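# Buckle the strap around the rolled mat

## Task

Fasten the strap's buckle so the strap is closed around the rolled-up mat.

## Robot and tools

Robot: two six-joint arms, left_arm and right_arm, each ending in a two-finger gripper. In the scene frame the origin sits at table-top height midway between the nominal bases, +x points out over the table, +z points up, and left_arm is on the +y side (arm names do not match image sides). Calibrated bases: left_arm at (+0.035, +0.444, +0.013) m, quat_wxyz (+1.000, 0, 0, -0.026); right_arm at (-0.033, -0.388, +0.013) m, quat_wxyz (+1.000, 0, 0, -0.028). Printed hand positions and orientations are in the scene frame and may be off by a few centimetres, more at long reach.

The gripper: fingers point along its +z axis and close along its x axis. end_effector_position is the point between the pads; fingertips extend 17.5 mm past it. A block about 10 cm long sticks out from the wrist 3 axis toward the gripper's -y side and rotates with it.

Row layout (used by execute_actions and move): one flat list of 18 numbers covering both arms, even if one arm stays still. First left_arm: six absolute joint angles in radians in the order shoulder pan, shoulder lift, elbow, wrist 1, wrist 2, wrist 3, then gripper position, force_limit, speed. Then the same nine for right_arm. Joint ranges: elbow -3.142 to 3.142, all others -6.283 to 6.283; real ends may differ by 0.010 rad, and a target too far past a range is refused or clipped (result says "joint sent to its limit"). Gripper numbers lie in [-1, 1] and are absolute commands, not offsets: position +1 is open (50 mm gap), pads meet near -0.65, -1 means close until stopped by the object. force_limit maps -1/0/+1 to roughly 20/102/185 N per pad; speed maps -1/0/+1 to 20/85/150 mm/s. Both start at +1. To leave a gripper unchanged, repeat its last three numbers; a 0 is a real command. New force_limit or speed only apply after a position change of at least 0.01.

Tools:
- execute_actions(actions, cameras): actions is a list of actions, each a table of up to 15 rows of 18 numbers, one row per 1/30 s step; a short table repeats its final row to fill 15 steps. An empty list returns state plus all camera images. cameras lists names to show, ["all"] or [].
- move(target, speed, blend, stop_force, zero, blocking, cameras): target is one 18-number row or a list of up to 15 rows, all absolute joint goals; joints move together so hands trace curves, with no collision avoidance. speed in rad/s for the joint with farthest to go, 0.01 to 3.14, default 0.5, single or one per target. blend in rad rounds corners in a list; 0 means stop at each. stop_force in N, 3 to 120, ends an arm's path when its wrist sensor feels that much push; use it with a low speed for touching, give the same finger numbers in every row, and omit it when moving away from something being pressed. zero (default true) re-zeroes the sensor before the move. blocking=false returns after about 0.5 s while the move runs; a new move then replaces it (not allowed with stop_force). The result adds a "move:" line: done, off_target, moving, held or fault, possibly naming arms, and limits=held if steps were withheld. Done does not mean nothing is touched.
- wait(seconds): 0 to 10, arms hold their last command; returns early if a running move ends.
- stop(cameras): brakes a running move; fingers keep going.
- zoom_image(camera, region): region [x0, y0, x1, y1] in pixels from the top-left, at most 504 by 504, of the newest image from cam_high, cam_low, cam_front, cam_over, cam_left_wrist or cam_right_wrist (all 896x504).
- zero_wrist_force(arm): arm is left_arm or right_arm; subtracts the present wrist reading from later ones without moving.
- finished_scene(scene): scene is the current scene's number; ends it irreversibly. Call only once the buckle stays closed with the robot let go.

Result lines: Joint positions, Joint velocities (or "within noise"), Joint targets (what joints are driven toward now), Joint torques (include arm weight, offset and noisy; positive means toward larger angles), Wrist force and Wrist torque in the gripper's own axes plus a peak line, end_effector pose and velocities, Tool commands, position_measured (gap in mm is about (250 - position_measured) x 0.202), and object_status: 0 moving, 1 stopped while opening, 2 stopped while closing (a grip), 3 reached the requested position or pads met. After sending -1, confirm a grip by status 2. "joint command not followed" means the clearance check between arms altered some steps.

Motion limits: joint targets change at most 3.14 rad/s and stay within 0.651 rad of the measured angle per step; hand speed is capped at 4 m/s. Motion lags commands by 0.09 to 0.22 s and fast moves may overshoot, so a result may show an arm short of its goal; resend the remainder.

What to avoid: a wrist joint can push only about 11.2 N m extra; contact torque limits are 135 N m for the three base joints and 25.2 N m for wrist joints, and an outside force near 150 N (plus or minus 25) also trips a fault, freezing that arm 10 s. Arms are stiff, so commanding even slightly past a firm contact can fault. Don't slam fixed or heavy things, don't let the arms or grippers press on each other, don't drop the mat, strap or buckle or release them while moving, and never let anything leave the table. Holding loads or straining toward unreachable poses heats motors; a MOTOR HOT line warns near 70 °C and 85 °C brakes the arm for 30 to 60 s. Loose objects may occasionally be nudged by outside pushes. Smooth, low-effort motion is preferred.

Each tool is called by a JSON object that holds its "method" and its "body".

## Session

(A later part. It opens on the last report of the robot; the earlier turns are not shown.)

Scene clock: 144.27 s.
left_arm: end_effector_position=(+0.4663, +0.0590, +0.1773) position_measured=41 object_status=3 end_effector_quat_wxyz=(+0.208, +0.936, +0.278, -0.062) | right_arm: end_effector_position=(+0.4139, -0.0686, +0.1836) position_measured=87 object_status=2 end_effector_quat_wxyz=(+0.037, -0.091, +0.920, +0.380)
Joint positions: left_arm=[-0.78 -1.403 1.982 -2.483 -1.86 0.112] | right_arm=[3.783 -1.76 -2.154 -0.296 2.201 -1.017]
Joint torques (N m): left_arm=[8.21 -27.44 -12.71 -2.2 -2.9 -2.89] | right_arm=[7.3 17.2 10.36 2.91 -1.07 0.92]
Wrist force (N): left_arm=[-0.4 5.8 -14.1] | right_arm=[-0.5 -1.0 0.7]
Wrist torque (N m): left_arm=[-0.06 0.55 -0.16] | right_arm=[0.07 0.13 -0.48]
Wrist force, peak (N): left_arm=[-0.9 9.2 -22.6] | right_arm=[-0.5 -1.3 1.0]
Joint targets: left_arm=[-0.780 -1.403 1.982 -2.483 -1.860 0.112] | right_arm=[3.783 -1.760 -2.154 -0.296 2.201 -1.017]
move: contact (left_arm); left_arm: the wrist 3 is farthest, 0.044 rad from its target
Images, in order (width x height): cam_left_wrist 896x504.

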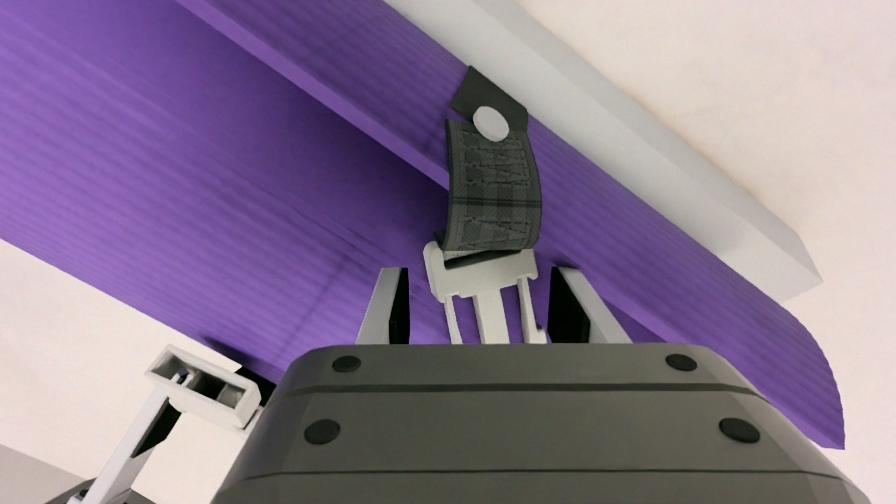

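{"method": "move", "body": {"target": [-0.7824,-1.387,2.0021,-2.5185,-1.8586,0.068,0.75,-0.4,-0.6,3.7826,-1.76,-2.1537,-0.296,2.2011,-1.017,-0.98,0.1,-1], "speed": 0.06, "stop_force": 30, "cameras": ["cam_left_wrist"]}}

Scene clock: 147.63 s.
left_arm: end_effector_position=(+0.4661, +0.0588, +0.1746) position_measured=41 object_status=3 end_effector_quat_wxyz=(+0.208, +0.934, +0.283, -0.063) | right_arm: end_effector_position=(+0.4139, -0.0686, +0.1836) position_measured=87 object_status=2 end_effector_quat_wxyz=(+0.037, -0.091, +0.920, +0.380)
Joint positions: left_arm=[-0.78 -1.399 1.987 -2.493 -1.86 0.101] | right_arm=[3.783 -1.76 -2.154 -0.296 2.201 -1.017]
Joint torques (N m): left_arm=[5.19 -3.48 -2.86 6.27 -2.76 -2.73] | right_arm=[6.95 17.06 9.89 2.86 -1.07 0.87]
Wrist force (N): left_arm=[-3.6 17.3 -43.5] | right_arm=[0.0 -0.2 0.1]
Wrist torque (N m): left_arm=[0.21 1.30 0.09] | right_arm=[0.08 0.12 -0.48]
Wrist force, peak (N): left_arm=[-3.5 20.7 -51.0] | right_arm=[-0.7 -1.3 0.8]
Joint targets: left_arm=[-0.780 -1.399 1.987 -2.492 -1.860 0.101] | right_arm=[3.783 -1.760 -2.154 -0.296 2.201 -1.017]
move: contact (left_arm); left_arm: the wrist 3 is farthest, 0.033 rad from its target
Images, in order (width x height): cam_left_wrist 896x504.

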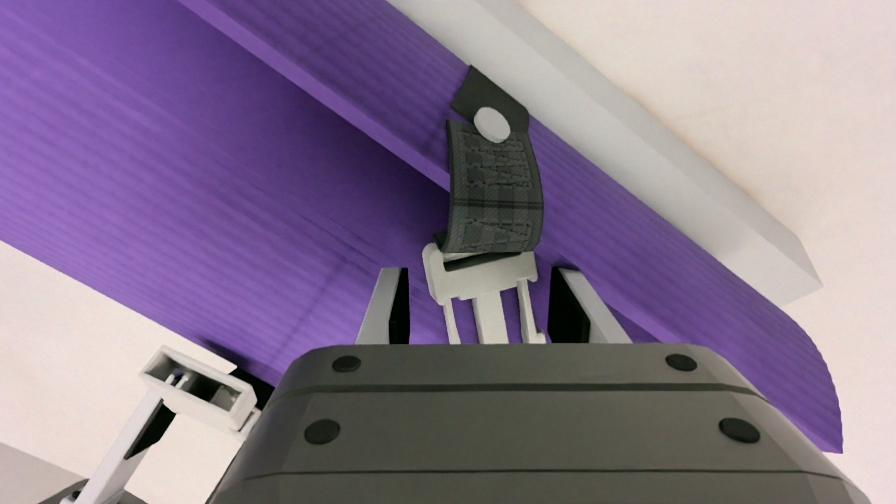

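{"method": "move", "body": {"target": [[-0.777,-1.4175,1.963,-2.448,-1.862,0.13,0.75,-0.4,-0.6,3.7826,-1.76,-2.1537,-0.296,2.2011,-1.017,-0.98,0.1,-1],[-0.7895,-1.384,1.985,-2.5066,-1.857,0.13,0.75,-0.4,-0.6,3.7826,-1.76,-2.1537,-0.296,2.2011,-1.017,-0.98,0.1,-1]], "speed": 0.1}}

{"method": "move", "body": {"target": [-0.782,-1.388,2.0002,-2.5152,-1.8586,0.12,0.75,-0.4,-0.6,3.7826,-1.76,-2.1537,-0.296,2.2011,-1.017,-0.98,0.1,-1], "speed": 0.04, "stop_force": 25, "cameras": ["cam_left_wrist"]}}

Scene clock: 153.93 s.
left_arm: end_effector_position=(+0.4654, +0.0525, +0.1689) position_measured=41 object_status=3 end_effector_quat_wxyz=(+0.208, +0.939, +0.265, -0.059) end_effector_velocity=(+0.000, +0.000, +0.002) end_effector_angular_velocity=(+0.001, +0.001, +0.000) | right_arm: end_effector_position=(+0.4139, -0.0686, +0.1836) position_measured=87 object_status=2 end_effector_quat_wxyz=(+0.037, -0.091, +0.920, +0.380)
Joint positions: left_arm=[-0.79 -1.384 1.985 -2.507 -1.857 0.13] | right_arm=[3.783 -1.76 -2.154 -0.296 2.201 -1.017]
Joint velocities: left_arm=[0 -0.003 -0.002 0.006 0 0] | right_arm=[within noise]
Joint torques (N m): left_arm=[6.59 -41.67 -28.54 -0.87 0.19 -2.65] | right_arm=[6.72 17.36 10.77 2.88 -1.09 0.82]
Wrist force (N): left_arm=[-1.2 -2.4 2.1] | right_arm=[-0.2 -0.8 0.6]
Wrist torque (N m): left_arm=[-0.27 0.07 -0.35] | right_arm=[0.08 0.11 -0.48]
Wrist force, peak (N): left_arm=[-3.8 17.4 -43.9] | right_arm=[-0.7 -1.3 1.1]
Joint targets: left_arm=[-0.790 -1.384 1.985 -2.507 -1.857 0.130] | right_arm=[3.783 -1.760 -2.154 -0.296 2.201 -1.017]
move: done

Scene clock: 155.50 s.
left_arm: end_effector_position=(+0.4649, +0.0591, +0.1654) position_measured=41 object_status=3 end_effector_quat_wxyz=(+0.208, +0.937, +0.274, -0.061) | right_arm: end_effector_position=(+0.4139, -0.0686, +0.1836) position_measured=87 object_status=2 end_effector_quat_wxyz=(+0.037, -0.091, +0.920, +0.380)
Joint positions: left_arm=[-0.782 -1.388 2 -2.515 -1.859 0.12] | right_arm=[3.783 -1.76 -2.154 -0.296 2.201 -1.017]
Joint torques (N m): left_arm=[-8.88 -30.31 -28.47 -0.83 -0.15 2.45] | right_arm=[6.07 17.09 10.96 2.82 -1.03 0.82]
Wrist force (N): left_arm=[-1.7 -2.1 1.8] | right_arm=[0.0 -0.1 0.2]
Wrist torque (N m): left_arm=[-0.27 0.11 -0.24] | right_arm=[0.09 0.11 -0.48]
Wrist force, peak (N): left_arm=[-1.3 -2.5 2.2] | right_arm=[-0.4 -1.2 0.9]
Joint targets: left_arm=[-0.782 -1.388 2.000 -2.515 -1.859 0.120] | right_arm=[3.783 -1.760 -2.154 -0.296 2.201 -1.017]
move: done
Images, in order (width x height): cam_left_wrist 896x504.

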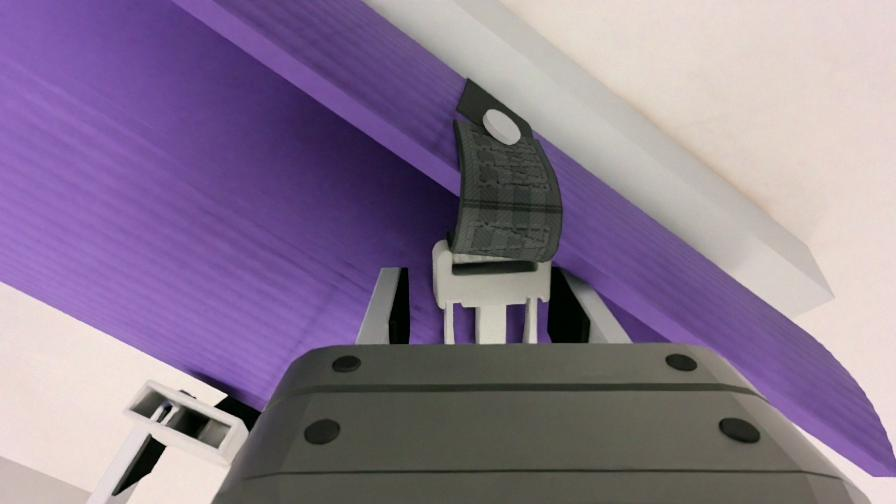

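{"method": "move", "body": {"target": [-0.7764,-1.3798,2.0112,-2.5332,-1.8605,0.12,0.75,-0.4,-0.6,3.7826,-1.76,-2.1537,-0.296,2.2011,-1.017,-0.98,0.1,-1], "speed": 0.04, "stop_force": 20, "cameras": ["cam_left_wrist"]}}

Scene clock: 162.33 s.
left_arm: end_effector_position=(+0.4655, +0.0609, +0.1612) position_measured=40 object_status=3 end_effector_quat_wxyz=(+0.208, +0.937, +0.275, -0.061) | right_arm: end_effector_position=(+0.4139, -0.0686, +0.1836) position_measured=87 object_status=2 end_effector_quat_wxyz=(+0.037, -0.091, +0.920, +0.380)
Joint positions: left_arm=[-0.779 -1.383 2.007 -2.527 -1.86 0.12] | right_arm=[3.783 -1.76 -2.154 -0.296 2.201 -1.017]
Joint torques (N m): left_arm=[-9.81 -27.03 -19.66 -0.99 3.3 2.45] | right_arm=[6.01 17.53 10.29 2.89 -1.14 0.6]
Wrist force (N): left_arm=[-6.5 0.4 -19.9] | right_arm=[0.1 -0.2 0.3]
Wrist torque (N m): left_arm=[-0.50 -0.53 -0.27] | right_arm=[0.11 0.09 -0.48]
Wrist force, peak (N): left_arm=[-10.6 2.6 -26.9] | right_arm=[-0.7 -1.2 1.1]
Joint targets: left_arm=[-0.779 -1.383 2.007 -2.527 -1.860 0.120] | right_arm=[3.783 -1.760 -2.154 -0.296 2.201 -1.017]
move: contact (left_arm)
Images, in order (width x height): cam_left_wrist 896x504.

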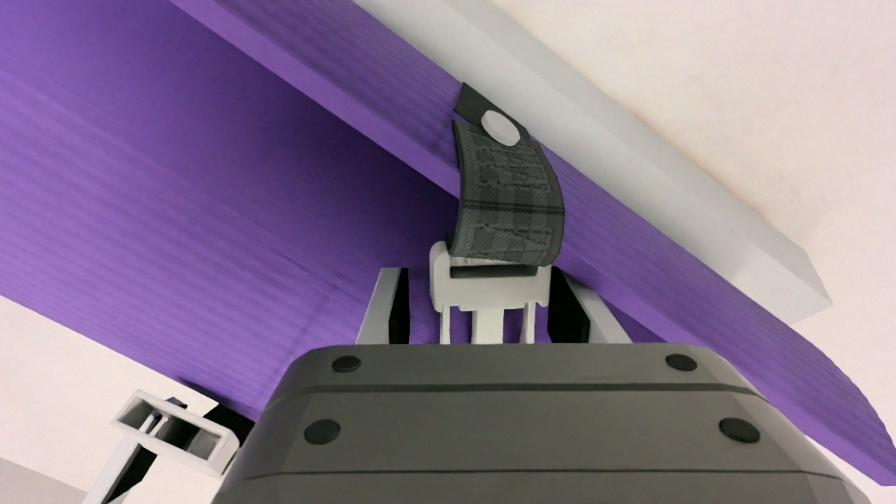

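{"method": "move", "body": {"target": [[-0.7736,-1.3806,2.0003,-2.5205,-1.8633,0.124,0.75,-0.4,-0.6,3.7826,-1.76,-2.1537,-0.296,2.2011,-1.017,-0.98,0.1,-1],[-0.7736,-1.3806,2.0003,-2.5205,-1.8633,0.124,-1,-0.4,-1,3.7826,-1.76,-2.1537,-0.296,2.2011,-1.017,-0.98,0.1,-1]], "speed": 0.05, "cameras": ["cam_left_wrist"]}}

Scene clock: 169.07 s.
left_arm: end_effector_position=(+0.4678, +0.0613, +0.1623) position_measured=87 object_status=2 end_effector_quat_wxyz=(+0.208, +0.936, +0.276, -0.062) | right_arm: end_effector_position=(+0.4139, -0.0686, +0.1836) position_measured=87 object_status=2 end_effector_quat_wxyz=(+0.037, -0.091, +0.920, +0.380)
Joint positions: left_arm=[-0.774 -1.381 2 -2.52 -1.863 0.124] | right_arm=[3.783 -1.76 -2.154 -0.296 2.201 -1.017]
Joint torques (N m): left_arm=[-6.46 -37.15 -14.67 -5.6 0.88 -2.46] | right_arm=[6.18 17.82 10.54 2.86 -1.08 0.64]
Wrist force (N): left_arm=[-1.5 -2.1 2.3] | right_arm=[-0.5 -0.9 0.5]
Wrist torque (N m): left_arm=[-0.28 0.14 -0.36] | right_arm=[0.05 0.15 -0.48]
Wrist force, peak (N): left_arm=[-6.8 0.6 -20.5] | right_arm=[-0.5 -1.3 1.0]
Joint targets: left_arm=[-0.774 -1.381 2.000 -2.521 -1.863 0.124] | right_arm=[3.783 -1.760 -2.154 -0.296 2.201 -1.017]
move: done
Images, in order (width x height): cam_left_wrist 896x504.

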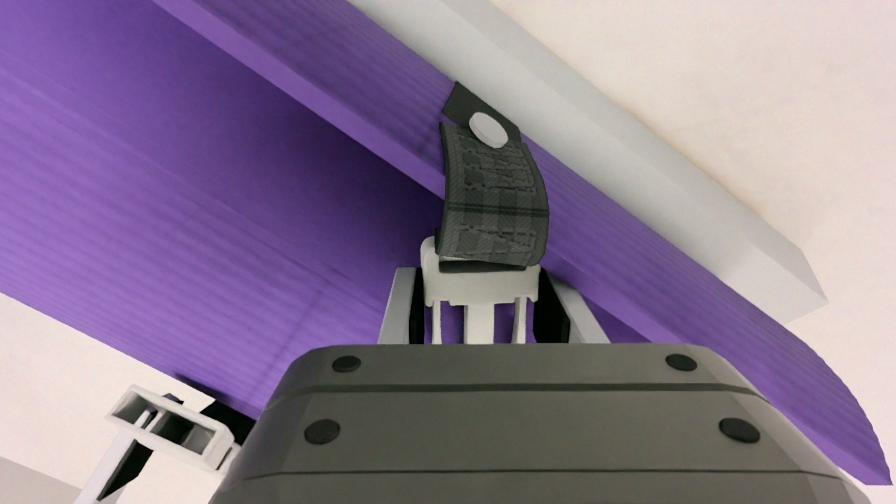

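{"method": "move", "body": {"target": [[-0.7736,-1.3806,2.0003,-2.5205,-1.8633,0.124,-0.98,0.1,-1,3.7826,-1.76,-2.1537,-0.296,2.2011,-1.017,-0.98,0.1,-1],[-0.7717,-1.4461,1.9515,-2.4057,-1.8621,0.25,-0.98,0.1,-1,3.7950,-1.7432,-2.1162,-0.3842,2.1569,-0.80,-0.98,0.1,-1],[-1.0628,-1.2695,1.5118,-1.5293,-1.4343,0.467,-0.98,0.1,-1,3.7950,-1.7432,-2.1162,-0.3842,2.1569,-0.80,-0.98,0.1,-1]], "speed": 0.2, "cameras": ["cam_left_wrist","cam_right_wrist","cam_front","cam_high"]}}

{"method": "zoom_image", "body": {"camera": "cam_front", "region": [350, 140, 510, 220]}}

{"method": "zoom_image", "body": {"camera": "cam_high", "region": [420, 190, 490, 230]}}

Scene clock: 201.20 s.
left_arm: end_effector_position=(+0.4203, +0.0413, +0.2126) position_measured=91 object_status=2 end_effector_quat_wxyz=(-0.156, +0.988, -0.015, -0.002) | right_arm: end_effector_position=(+0.4199, -0.0677, +0.1884) position_measured=87 object_status=2 end_effector_quat_wxyz=(-0.005, +0.014, +0.933, +0.358)
Joint positions: left_arm=[-1.063 -1.269 1.512 -1.529 -1.434 0.467] | right_arm=[3.795 -1.743 -2.116 -0.384 2.157 -0.8]
Joint torques (N m): left_arm=[10.44 -51.43 -19.06 -4 -1.63 -2.92] | right_arm=[-6.79 17.42 11.1 3.13 4.29 0.96]
Wrist force (N): left_arm=[1.2 0.3 5.0] | right_arm=[-1.3 -2.7 1.6]
Wrist torque (N m): left_arm=[-0.10 0.05 -0.14] | right_arm=[-0.03 0.13 -0.57]
Wrist force, peak (N): left_arm=[1.0 0.2 5.1] | right_arm=[-1.5 -2.7 1.8]
Joint targets: left_arm=[-1.063 -1.270 1.512 -1.529 -1.434 0.467] | right_arm=[3.795 -1.743 -2.116 -0.384 2.157 -0.800]
move: done
Images, in order (width x height): cam_high 896x504, cam_front 896x504, cam_left_wrist 896x504, cam_right_wrist 896x504.

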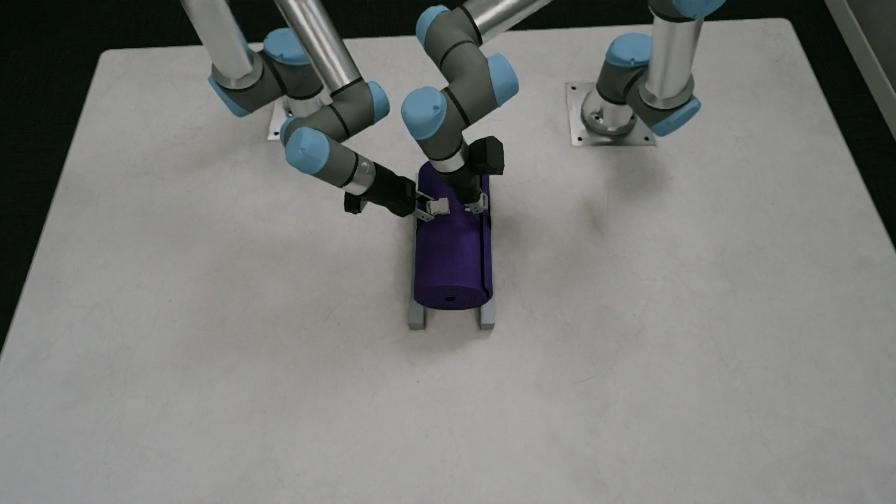

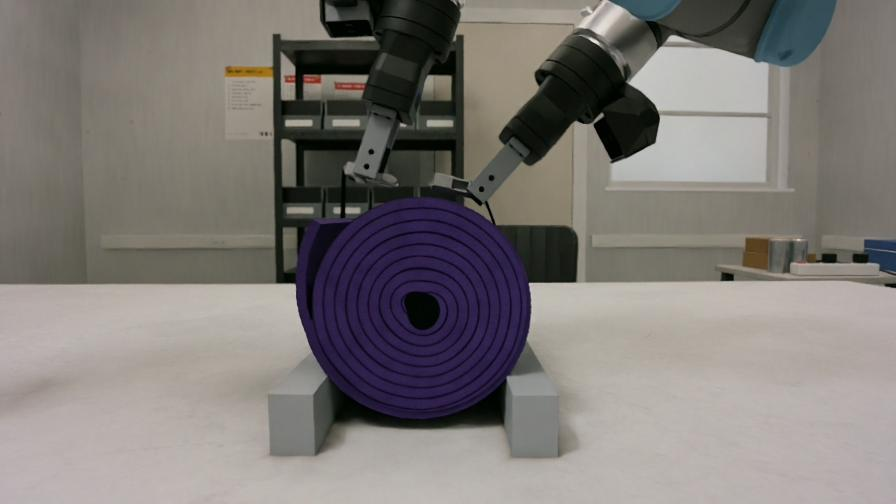

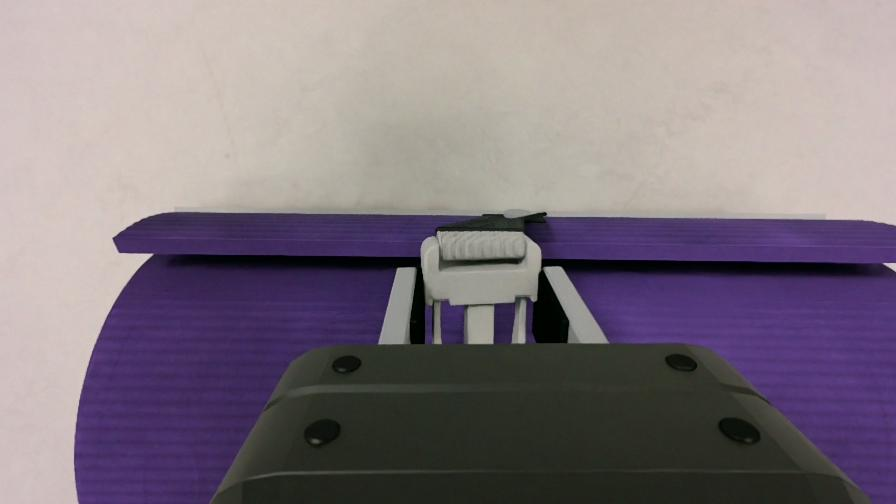

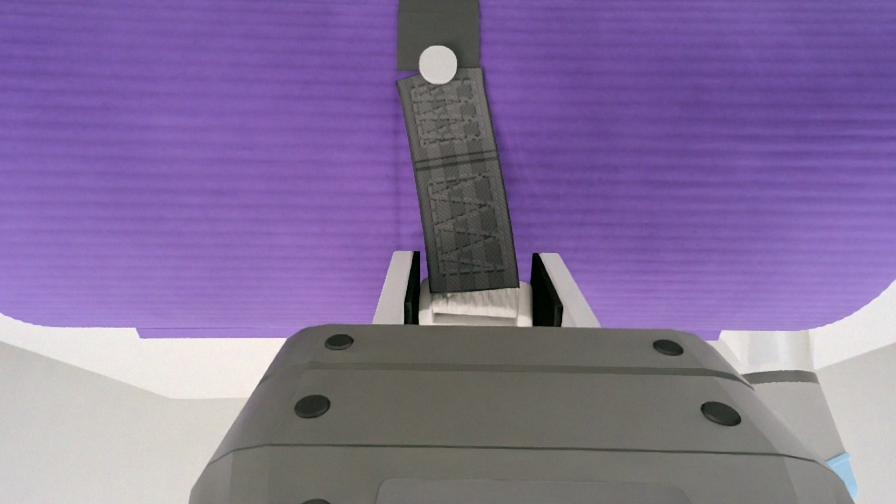

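Scaled by 3.150.

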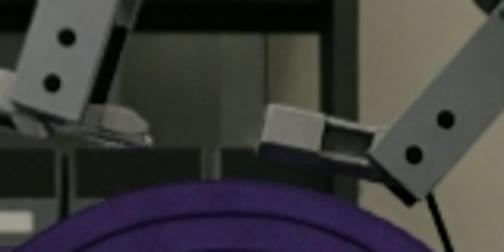

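Scaled by 7.200.

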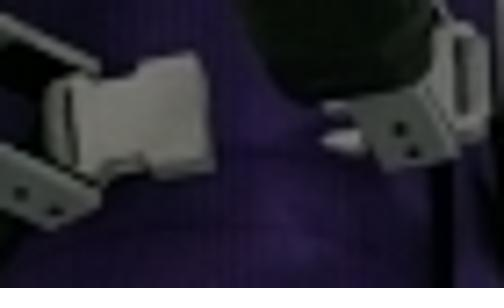

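{"method": "move", "body": {"target": [-1.0579,-1.288,1.5344,-1.6448,-1.4858,0.484,-0.98,0.1,-1,3.7950,-1.7432,-2.1162,-0.3842,2.1569,-0.70,-0.98,0.1,-1], "speed": 0.2, "cameras": ["cam_front","cam_high"]}}

{"method": "zoom_image", "body": {"camera": "cam_front", "region": [370, 155, 480, 210]}}

{"method": "zoom_image", "body": {"camera": "cam_high", "region": [420, 190, 490, 230]}}

Scene clock: 222.60 s.
left_arm: end_effector_position=(+0.4203, +0.0176, +0.2162) position_measured=91 object_status=2 end_effector_quat_wxyz=(-0.096, +0.995, -0.015, -0.001) | right_arm: end_effector_position=(+0.4199, -0.0677, +0.1884) position_measured=87 object_status=2 end_effector_quat_wxyz=(-0.023, +0.061, +0.932, +0.358)
Joint positions: left_arm=[-1.058 -1.288 1.534 -1.645 -1.486 0.484] | right_arm=[3.795 -1.743 -2.116 -0.384 2.157 -0.7]
Joint torques (N m): left_arm=[0.99 -35.4 -32.24 -0.56 1.81 -2.42] | right_arm=[-6.59 18.02 11.36 3.1 4.25 -0.53]
Wrist force (N): left_arm=[0.5 -2.2 5.1] | right_arm=[-0.9 -1.6 0.7]
Wrist torque (N m): left_arm=[-0.21 0.05 -0.18] | right_arm=[-0.03 0.15 -0.61]
Wrist force, peak (N): left_arm=[1.3 -1.7 6.3] | right_arm=[-1.6 -2.8 1.8]
Joint targets: left_arm=[-1.058 -1.288 1.534 -1.645 -1.486 0.484] | right_arm=[3.795 -1.743 -2.116 -0.384 2.157 -0.700]
move: done
Images, in order (width x height): cam_high 896x504, cam_front 896x504.

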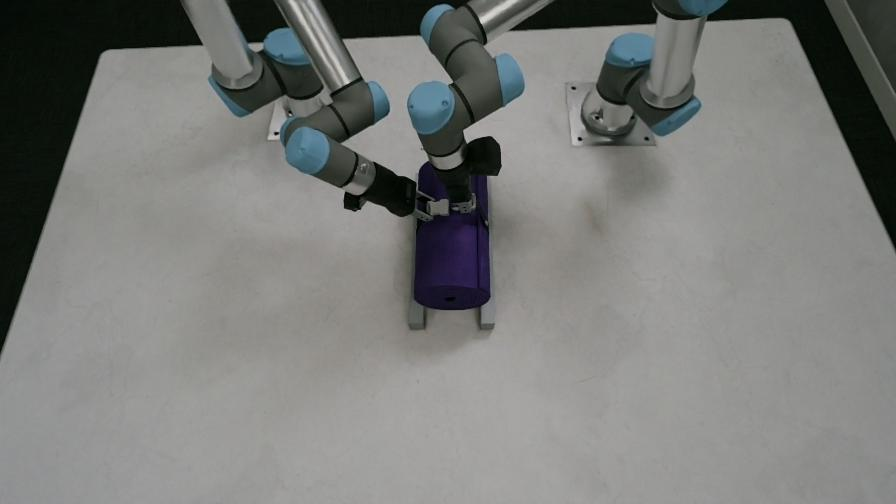

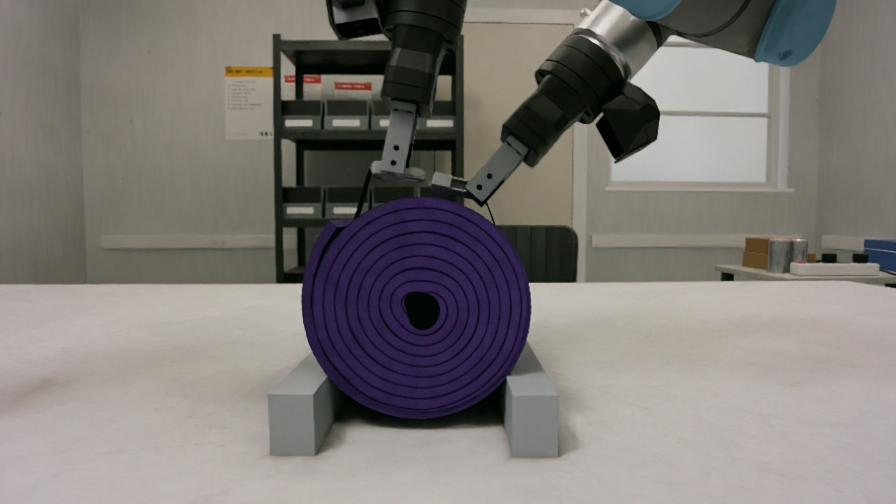

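Scaled by 4.582.

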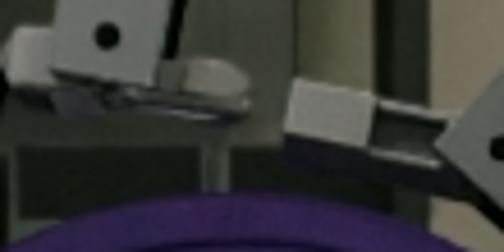

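Scaled by 7.200.

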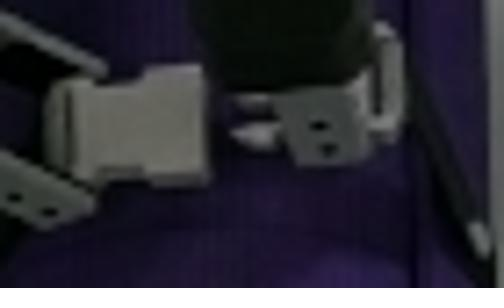

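{"method": "move", "body": {"target": [-1.0525,-1.2781,1.5245,-1.6453,-1.4848,0.489,-0.98,0.1,-1,3.8138,-1.7295,-2.15,-0.3091,2.1099,-0.703,-0.98,0.1,-1], "speed": 0.1, "cameras": ["cam_front","cam_high"]}}

{"method": "zoom_image", "body": {"camera": "cam_front", "region": [370, 155, 480, 210]}}

{"method": "zoom_image", "body": {"camera": "cam_high", "region": [420, 190, 490, 230]}}

Scene clock: 250.57 s.
left_arm: end_effector_position=(+0.4247, +0.0160, +0.2151) position_measured=91 object_status=2 end_effector_quat_wxyz=(-0.096, +0.995, -0.015, -0.001) | right_arm: end_effector_position=(+0.4198, -0.0676, +0.1883) position_measured=87 object_status=2 end_effector_quat_wxyz=(+0.010, +0.049, +0.932, +0.358) end_effector_velocity=(+0.000, +0.000, +0.000) end_effector_angular_velocity=(+0.002, +0.004, +0.001)
Joint positions: left_arm=[-1.052 -1.278 1.524 -1.645 -1.485 0.489] | right_arm=[3.814 -1.729 -2.15 -0.309 2.11 -0.703]
Joint velocities: left_arm=[within noise] | right_arm=[-0.001 0 0.001 -0.003 0.005 0]
Joint torques (N m): left_arm=[3.59 -44.13 -23.95 -5.22 1.79 1.47] | right_arm=[-6.41 23.29 28.76 3.01 4.14 -0.71]
Wrist force (N): left_arm=[-0.1 -2.2 4.5] | right_arm=[-0.6 -1.5 0.8]
Wrist torque (N m): left_arm=[-0.20 0.06 -0.18] | right_arm=[0.00 0.14 -0.56]
Wrist force, peak (N): left_arm=[1.4 -1.7 6.5] | right_arm=[-1.9 -2.7 1.8]
Joint targets: left_arm=[-1.052 -1.278 1.525 -1.645 -1.485 0.489] | right_arm=[3.814 -1.730 -2.150 -0.309 2.110 -0.703]
move: done
Images, in order (width x height): cam_high 896x504, cam_front 896x504.

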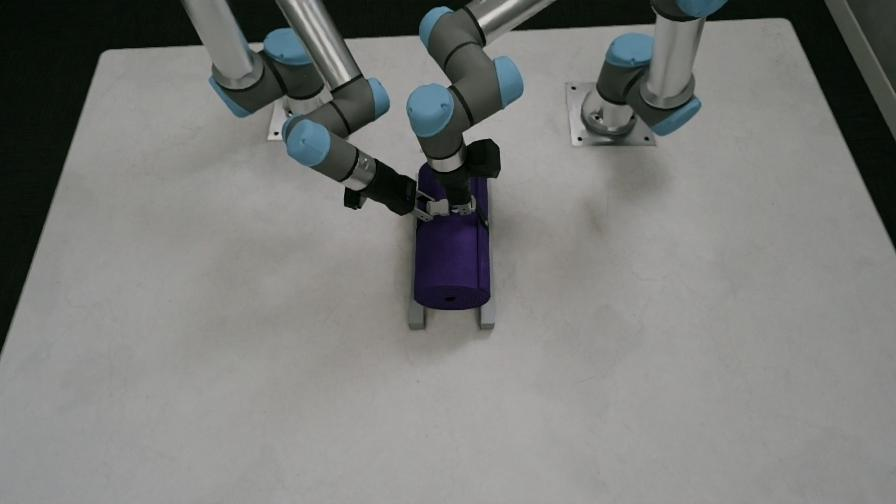

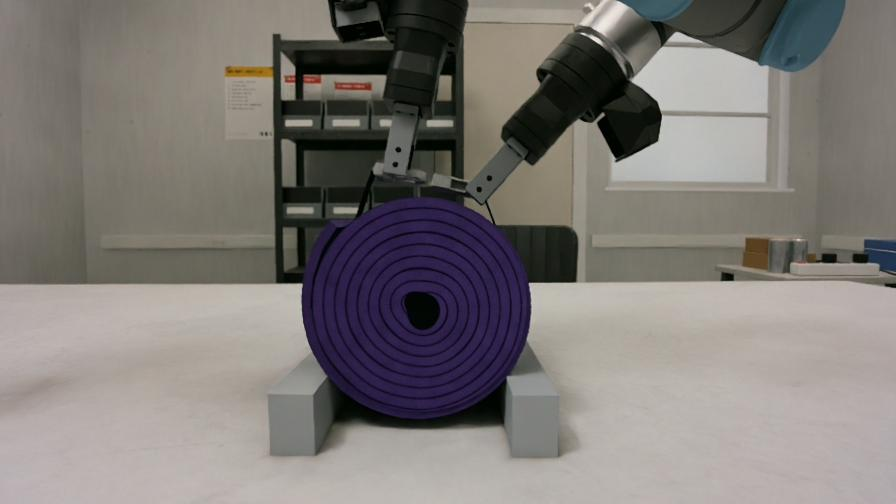

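Scaled by 4.582.

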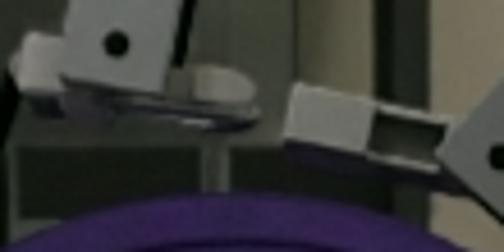

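Scaled by 7.200.

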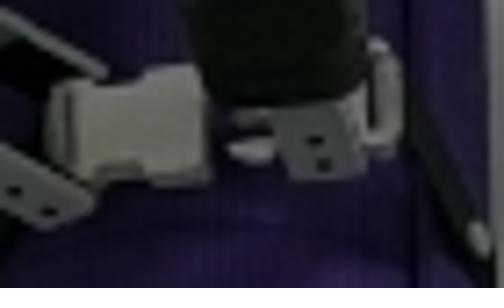

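{"method": "move", "body": {"target": [-1.0687,-1.2264,1.4419,-1.5256,-1.4469,0.464,-0.98,0.1,-1,3.8138,-1.7295,-2.15,-0.3091,2.1099,-0.703,-0.98,0.1,-1], "speed": 0.1, "stop_force": 10, "cameras": ["cam_front","cam_high"]}}

{"method": "zoom_image", "body": {"camera": "cam_front", "region": [370, 155, 480, 210]}}

{"method": "zoom_image", "body": {"camera": "cam_high", "region": [420, 190, 490, 230]}}

Scene clock: 264.33 s.
left_arm: end_effector_position=(+0.4263, +0.0143, +0.2173) position_measured=91 object_status=2 end_effector_quat_wxyz=(-0.144, +0.990, -0.015, -0.002) | right_arm: end_effector_position=(+0.4198, -0.0676, +0.1883) position_measured=87 object_status=2 end_effector_quat_wxyz=(+0.010, +0.049, +0.932, +0.358)
Joint positions: left_arm=[-1.069 -1.226 1.442 -1.526 -1.447 0.464] | right_arm=[3.814 -1.73 -2.15 -0.309 2.11 -0.703]
Joint torques (N m): left_arm=[9.16 -53.83 -18.88 -5.04 -1.83 2.5] | right_arm=[-6.93 16.53 29.16 5.51 4.14 0.74]
Wrist force (N): left_arm=[0.8 -0.9 7.2] | right_arm=[-1.3 -2.3 1.8]
Wrist torque (N m): left_arm=[-0.17 0.05 -0.03] | right_arm=[0.00 0.13 -0.56]
Wrist force, peak (N): left_arm=[0.9 -0.9 7.4] | right_arm=[-1.6 -2.7 1.7]
Joint targets: left_arm=[-1.069 -1.226 1.442 -1.526 -1.447 0.464] | right_arm=[3.814 -1.730 -2.150 -0.309 2.110 -0.703]
move: done
Images, in order (width x height): cam_high 896x504, cam_front 896x504.

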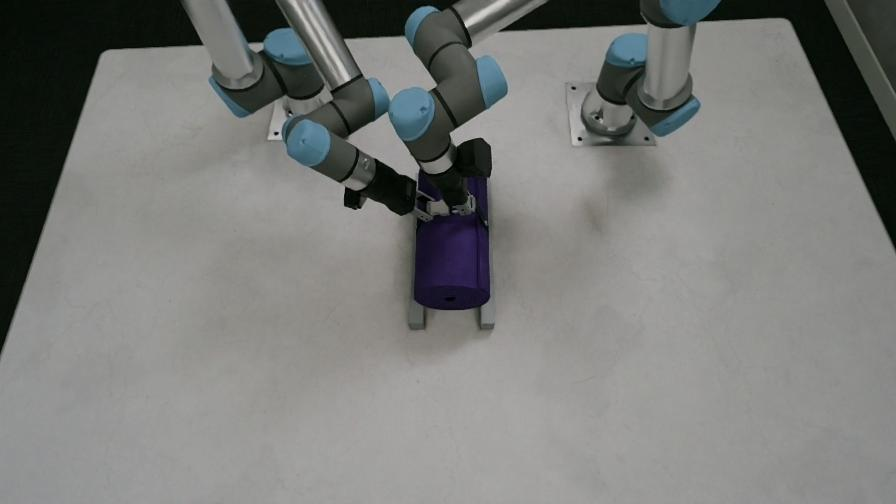

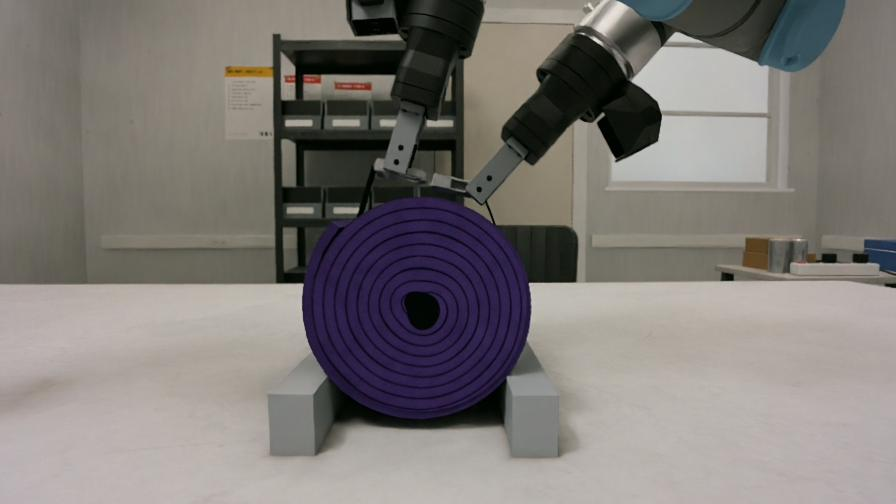

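Scaled by 4.582.

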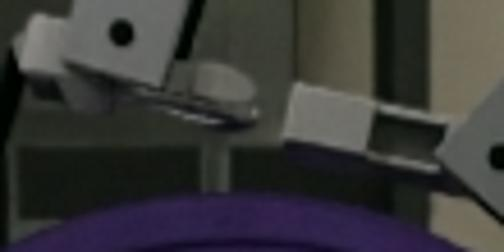

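Scaled by 7.200.

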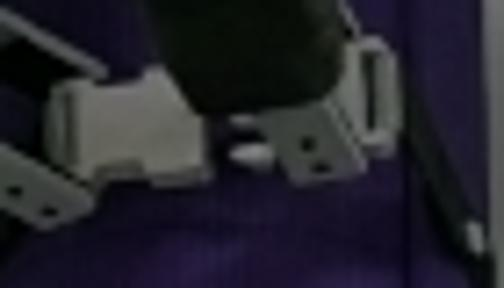

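{"method": "move", "body": {"target": [-1.0747,-1.2086,1.4227,-1.5235,-1.4485,0.458,-0.98,0.1,-1,3.8138,-1.7295,-2.15,-0.3091,2.1099,-0.703,-0.98,0.1,-1], "speed": 0.05, "stop_force": 8, "cameras": ["cam_front","cam_high"]}}

{"method": "zoom_image", "body": {"camera": "cam_front", "region": [370, 155, 480, 210]}}

{"method": "zoom_image", "body": {"camera": "cam_high", "region": [420, 190, 490, 230]}}

Scene clock: 282.47 s.
left_arm: end_effector_position=(+0.4264, +0.0059, +0.2152) position_measured=91 object_status=2 end_effector_quat_wxyz=(-0.144, +0.990, -0.015, -0.002) | right_arm: end_effector_position=(+0.4199, -0.0676, +0.1883) position_measured=87 object_status=2 end_effector_quat_wxyz=(+0.010, +0.049, +0.932, +0.358)
Joint positions: left_arm=[-1.074 -1.209 1.424 -1.524 -1.448 0.458] | right_arm=[3.814 -1.73 -2.15 -0.309 2.11 -0.703]
Joint torques (N m): left_arm=[6.58 -54.18 -21.73 -6.36 -2.91 2.44] | right_arm=[10.15 23.54 28.67 5.56 3.93 0.79]
Wrist force (N): left_arm=[0.6 -9.0 6.9] | right_arm=[-1.3 -8.5 -2.1]
Wrist torque (N m): left_arm=[-0.21 0.03 -0.02] | right_arm=[-0.15 0.15 -0.56]
Wrist force, peak (N): left_arm=[1.0 -15.7 6.9] | right_arm=[-1.4 -15.5 -4.2]
Joint targets: left_arm=[-1.074 -1.209 1.424 -1.524 -1.448 0.458] | right_arm=[3.814 -1.730 -2.150 -0.309 2.110 -0.703]
move: contact (left_arm)
Images, in order (width x height): cam_high 896x504, cam_front 896x504.

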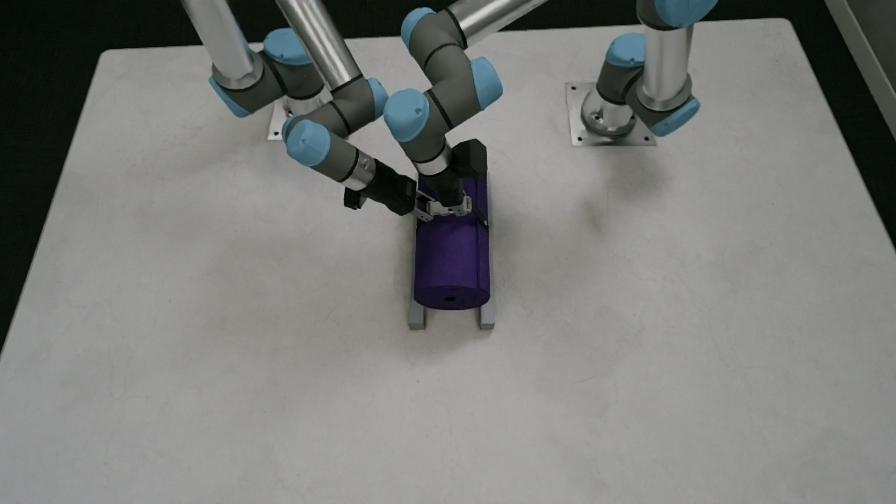

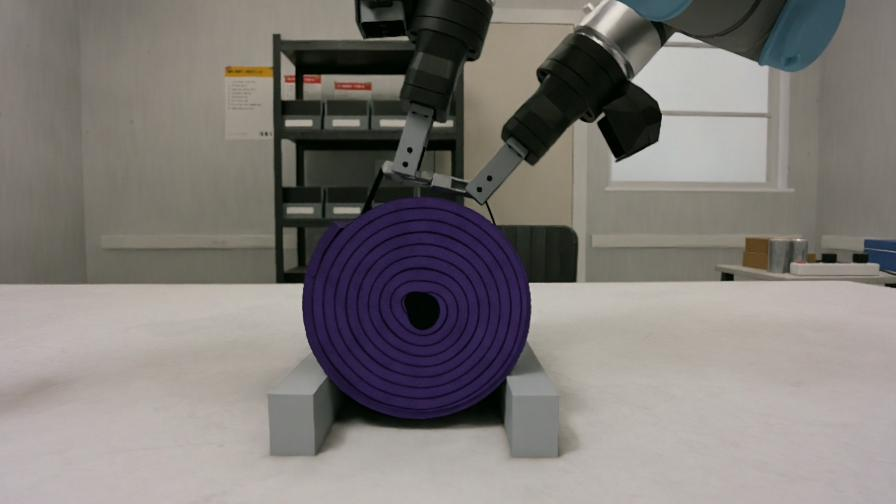

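Scaled by 4.582.

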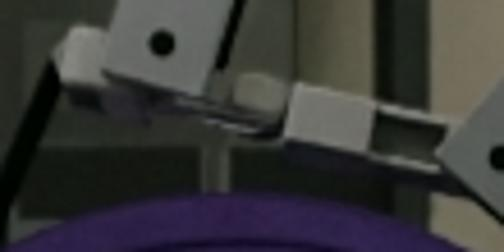

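Scaled by 7.200.

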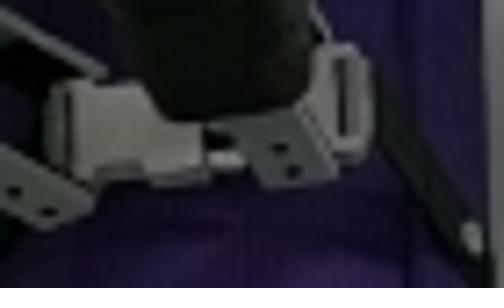

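{"method": "move", "body": {"target": [[-1.0687,-1.2264,1.4419,-1.5256,-1.4469,0.464,-0.98,0.1,-1,3.8138,-1.7295,-2.15,-0.3091,2.1099,-0.703,-0.98,0.1,-1],[-1.0722,-1.2158,1.4403,-1.5342,-1.4478,0.460,-0.98,0.1,-1,3.8138,-1.7295,-2.15,-0.3091,2.1099,-0.703,-0.98,0.1,-1]], "speed": 0.08, "cameras": ["cam_front","cam_high"]}}

{"method": "zoom_image", "body": {"camera": "cam_front", "region": [370, 155, 480, 210]}}

{"method": "move", "body": {"target": [-1.0858,-1.1760,1.3953,-1.5275,-1.4513,0.447,-0.98,0.1,-1,3.8138,-1.7295,-2.15,-0.3091,2.1099,-0.703,-0.98,0.1,-1], "speed": 0.05, "stop_force": 12, "cameras": ["cam_front","cam_high"]}}

{"method": "zoom_image", "body": {"camera": "cam_front", "region": [370, 155, 480, 210]}}

{"method": "zoom_image", "body": {"camera": "cam_high", "region": [420, 190, 490, 230]}}

Scene clock: 298.47 s.
left_arm: end_effector_position=(+0.4261, +0.0097, +0.2122) position_measured=91 object_status=2 end_effector_quat_wxyz=(-0.143, +0.990, -0.015, -0.002) | right_arm: end_effector_position=(+0.4198, -0.0675, +0.1883) position_measured=87 object_status=2 end_effector_quat_wxyz=(+0.010, +0.049, +0.932, +0.358)
Joint positions: left_arm=[-1.072 -1.216 1.44 -1.535 -1.448 0.46] | right_arm=[3.814 -1.729 -2.15 -0.309 2.11 -0.703]
Joint torques (N m): left_arm=[6.04 -54.25 -27.85 0.18 -1.57 0.81] | right_arm=[-4.03 36.18 27.77 5.48 3.74 0.67]
Wrist force (N): left_arm=[0.0 -1.8 4.7] | right_arm=[-0.2 -2.0 1.0]
Wrist torque (N m): left_arm=[-0.17 0.05 -0.03] | right_arm=[-0.07 0.06 -0.56]
Wrist force, peak (N): left_arm=[1.1 -9.1 8.2] | right_arm=[-2.1 -9.6 -1.7]
Joint targets: left_arm=[-1.072 -1.216 1.440 -1.534 -1.448 0.460] | right_arm=[3.814 -1.730 -2.150 -0.309 2.110 -0.703]
move: done
Images, in order (width x height): cam_high 896x504, cam_front 896x504.

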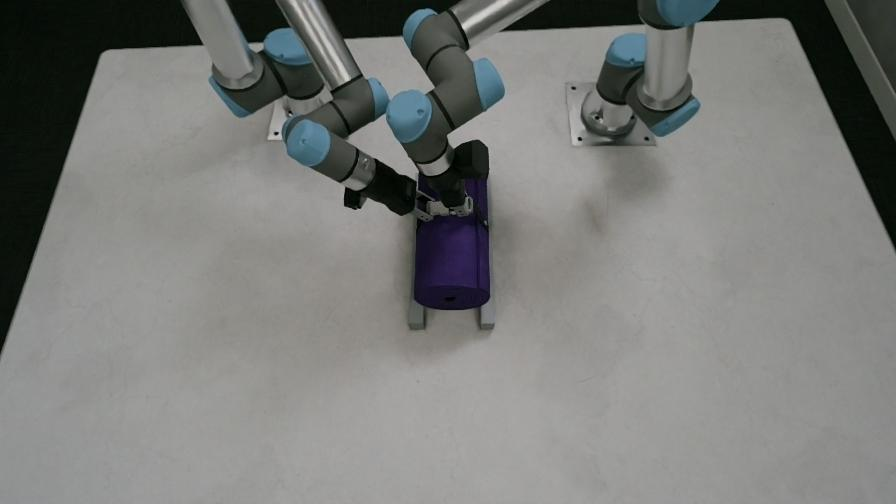

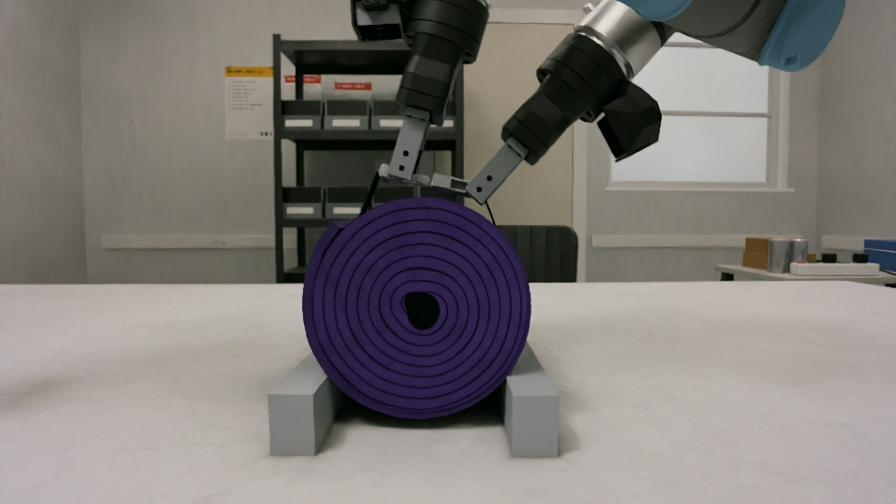

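Scaled by 4.582.

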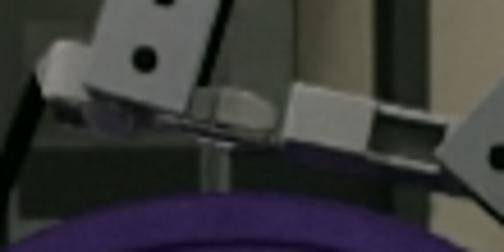

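Scene clock: 299.60 s.
left_arm: end_effector_position=(+0.4261, +0.0065, +0.2116) position_measured=91 object_status=2 end_effector_quat_wxyz=(-0.144, +0.990, -0.015, -0.002) | right_arm: end_effector_position=(+0.4199, -0.0676, +0.1883) position_measured=87 object_status=2 end_effector_quat_wxyz=(+0.010, +0.049, +0.932, +0.358)
Joint positions: left_arm=[-1.074 -1.209 1.433 -1.533 -1.448 0.458] | right_arm=[3.814 -1.729 -2.15 -0.309 2.11 -0.703]
Joint torques (N m): left_arm=[6.57 -42.91 -32.45 -6.34 -1.93 2.39] | right_arm=[10.42 34.58 26.24 6.77 3.7 0.73]
Wrist force (N): left_arm=[1.5 -10.2 6.6] | right_arm=[-0.7 -11.2 -1.8]
Wrist torque (N m): left_arm=[-0.18 0.06 -0.07] | right_arm=[-0.19 0.09 -0.58]
Wrist force, peak (N): left_arm=[1.6 -23.4 6.2] | right_arm=[0.0 -22.0 -8.9]
Joint targets: left_arm=[-1.074 -1.209 1.433 -1.533 -1.448 0.458] | right_arm=[3.814 -1.730 -2.150 -0.309 2.110 -0.703]
move: contact (left_arm); left_arm: the elbow is farthest, 0.037 rad from its target
Images, in order (width x height): cam_high 896x504, cam_front 896x504.

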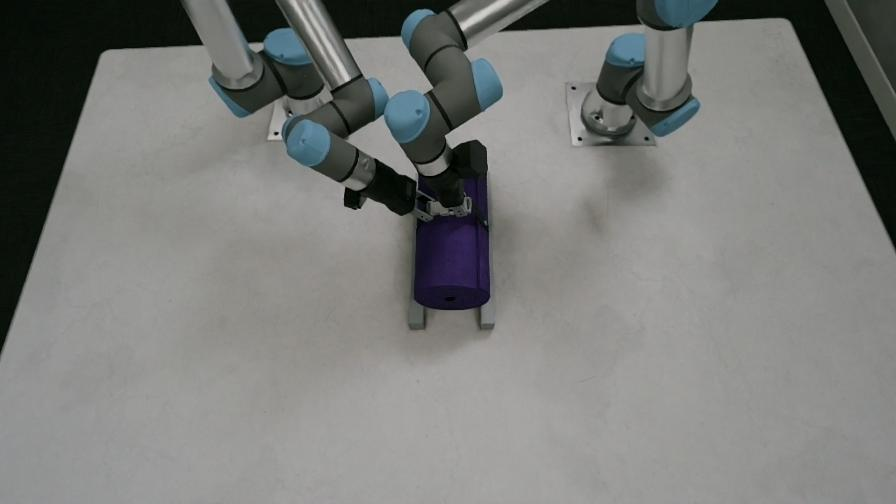

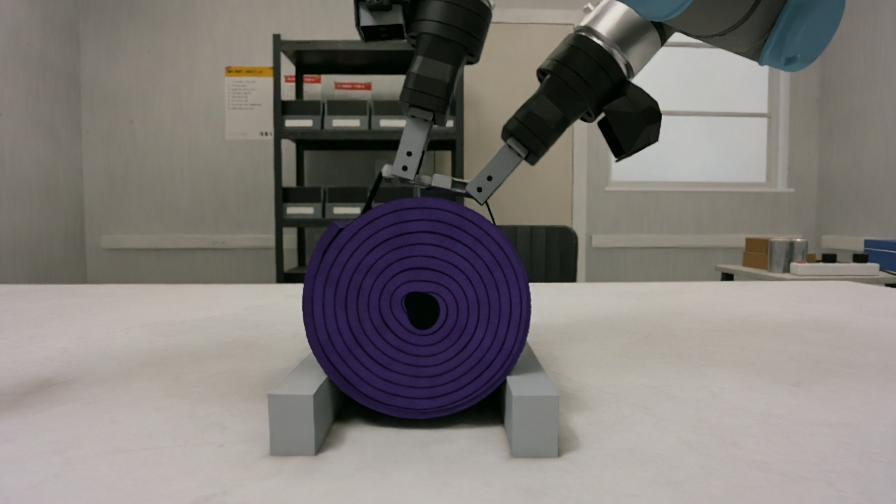

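Scaled by 4.582.

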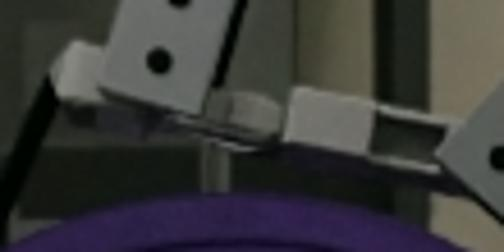

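Scaled by 7.200.

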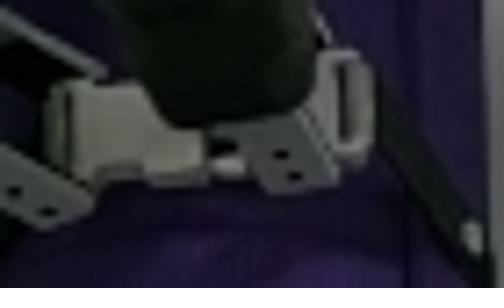

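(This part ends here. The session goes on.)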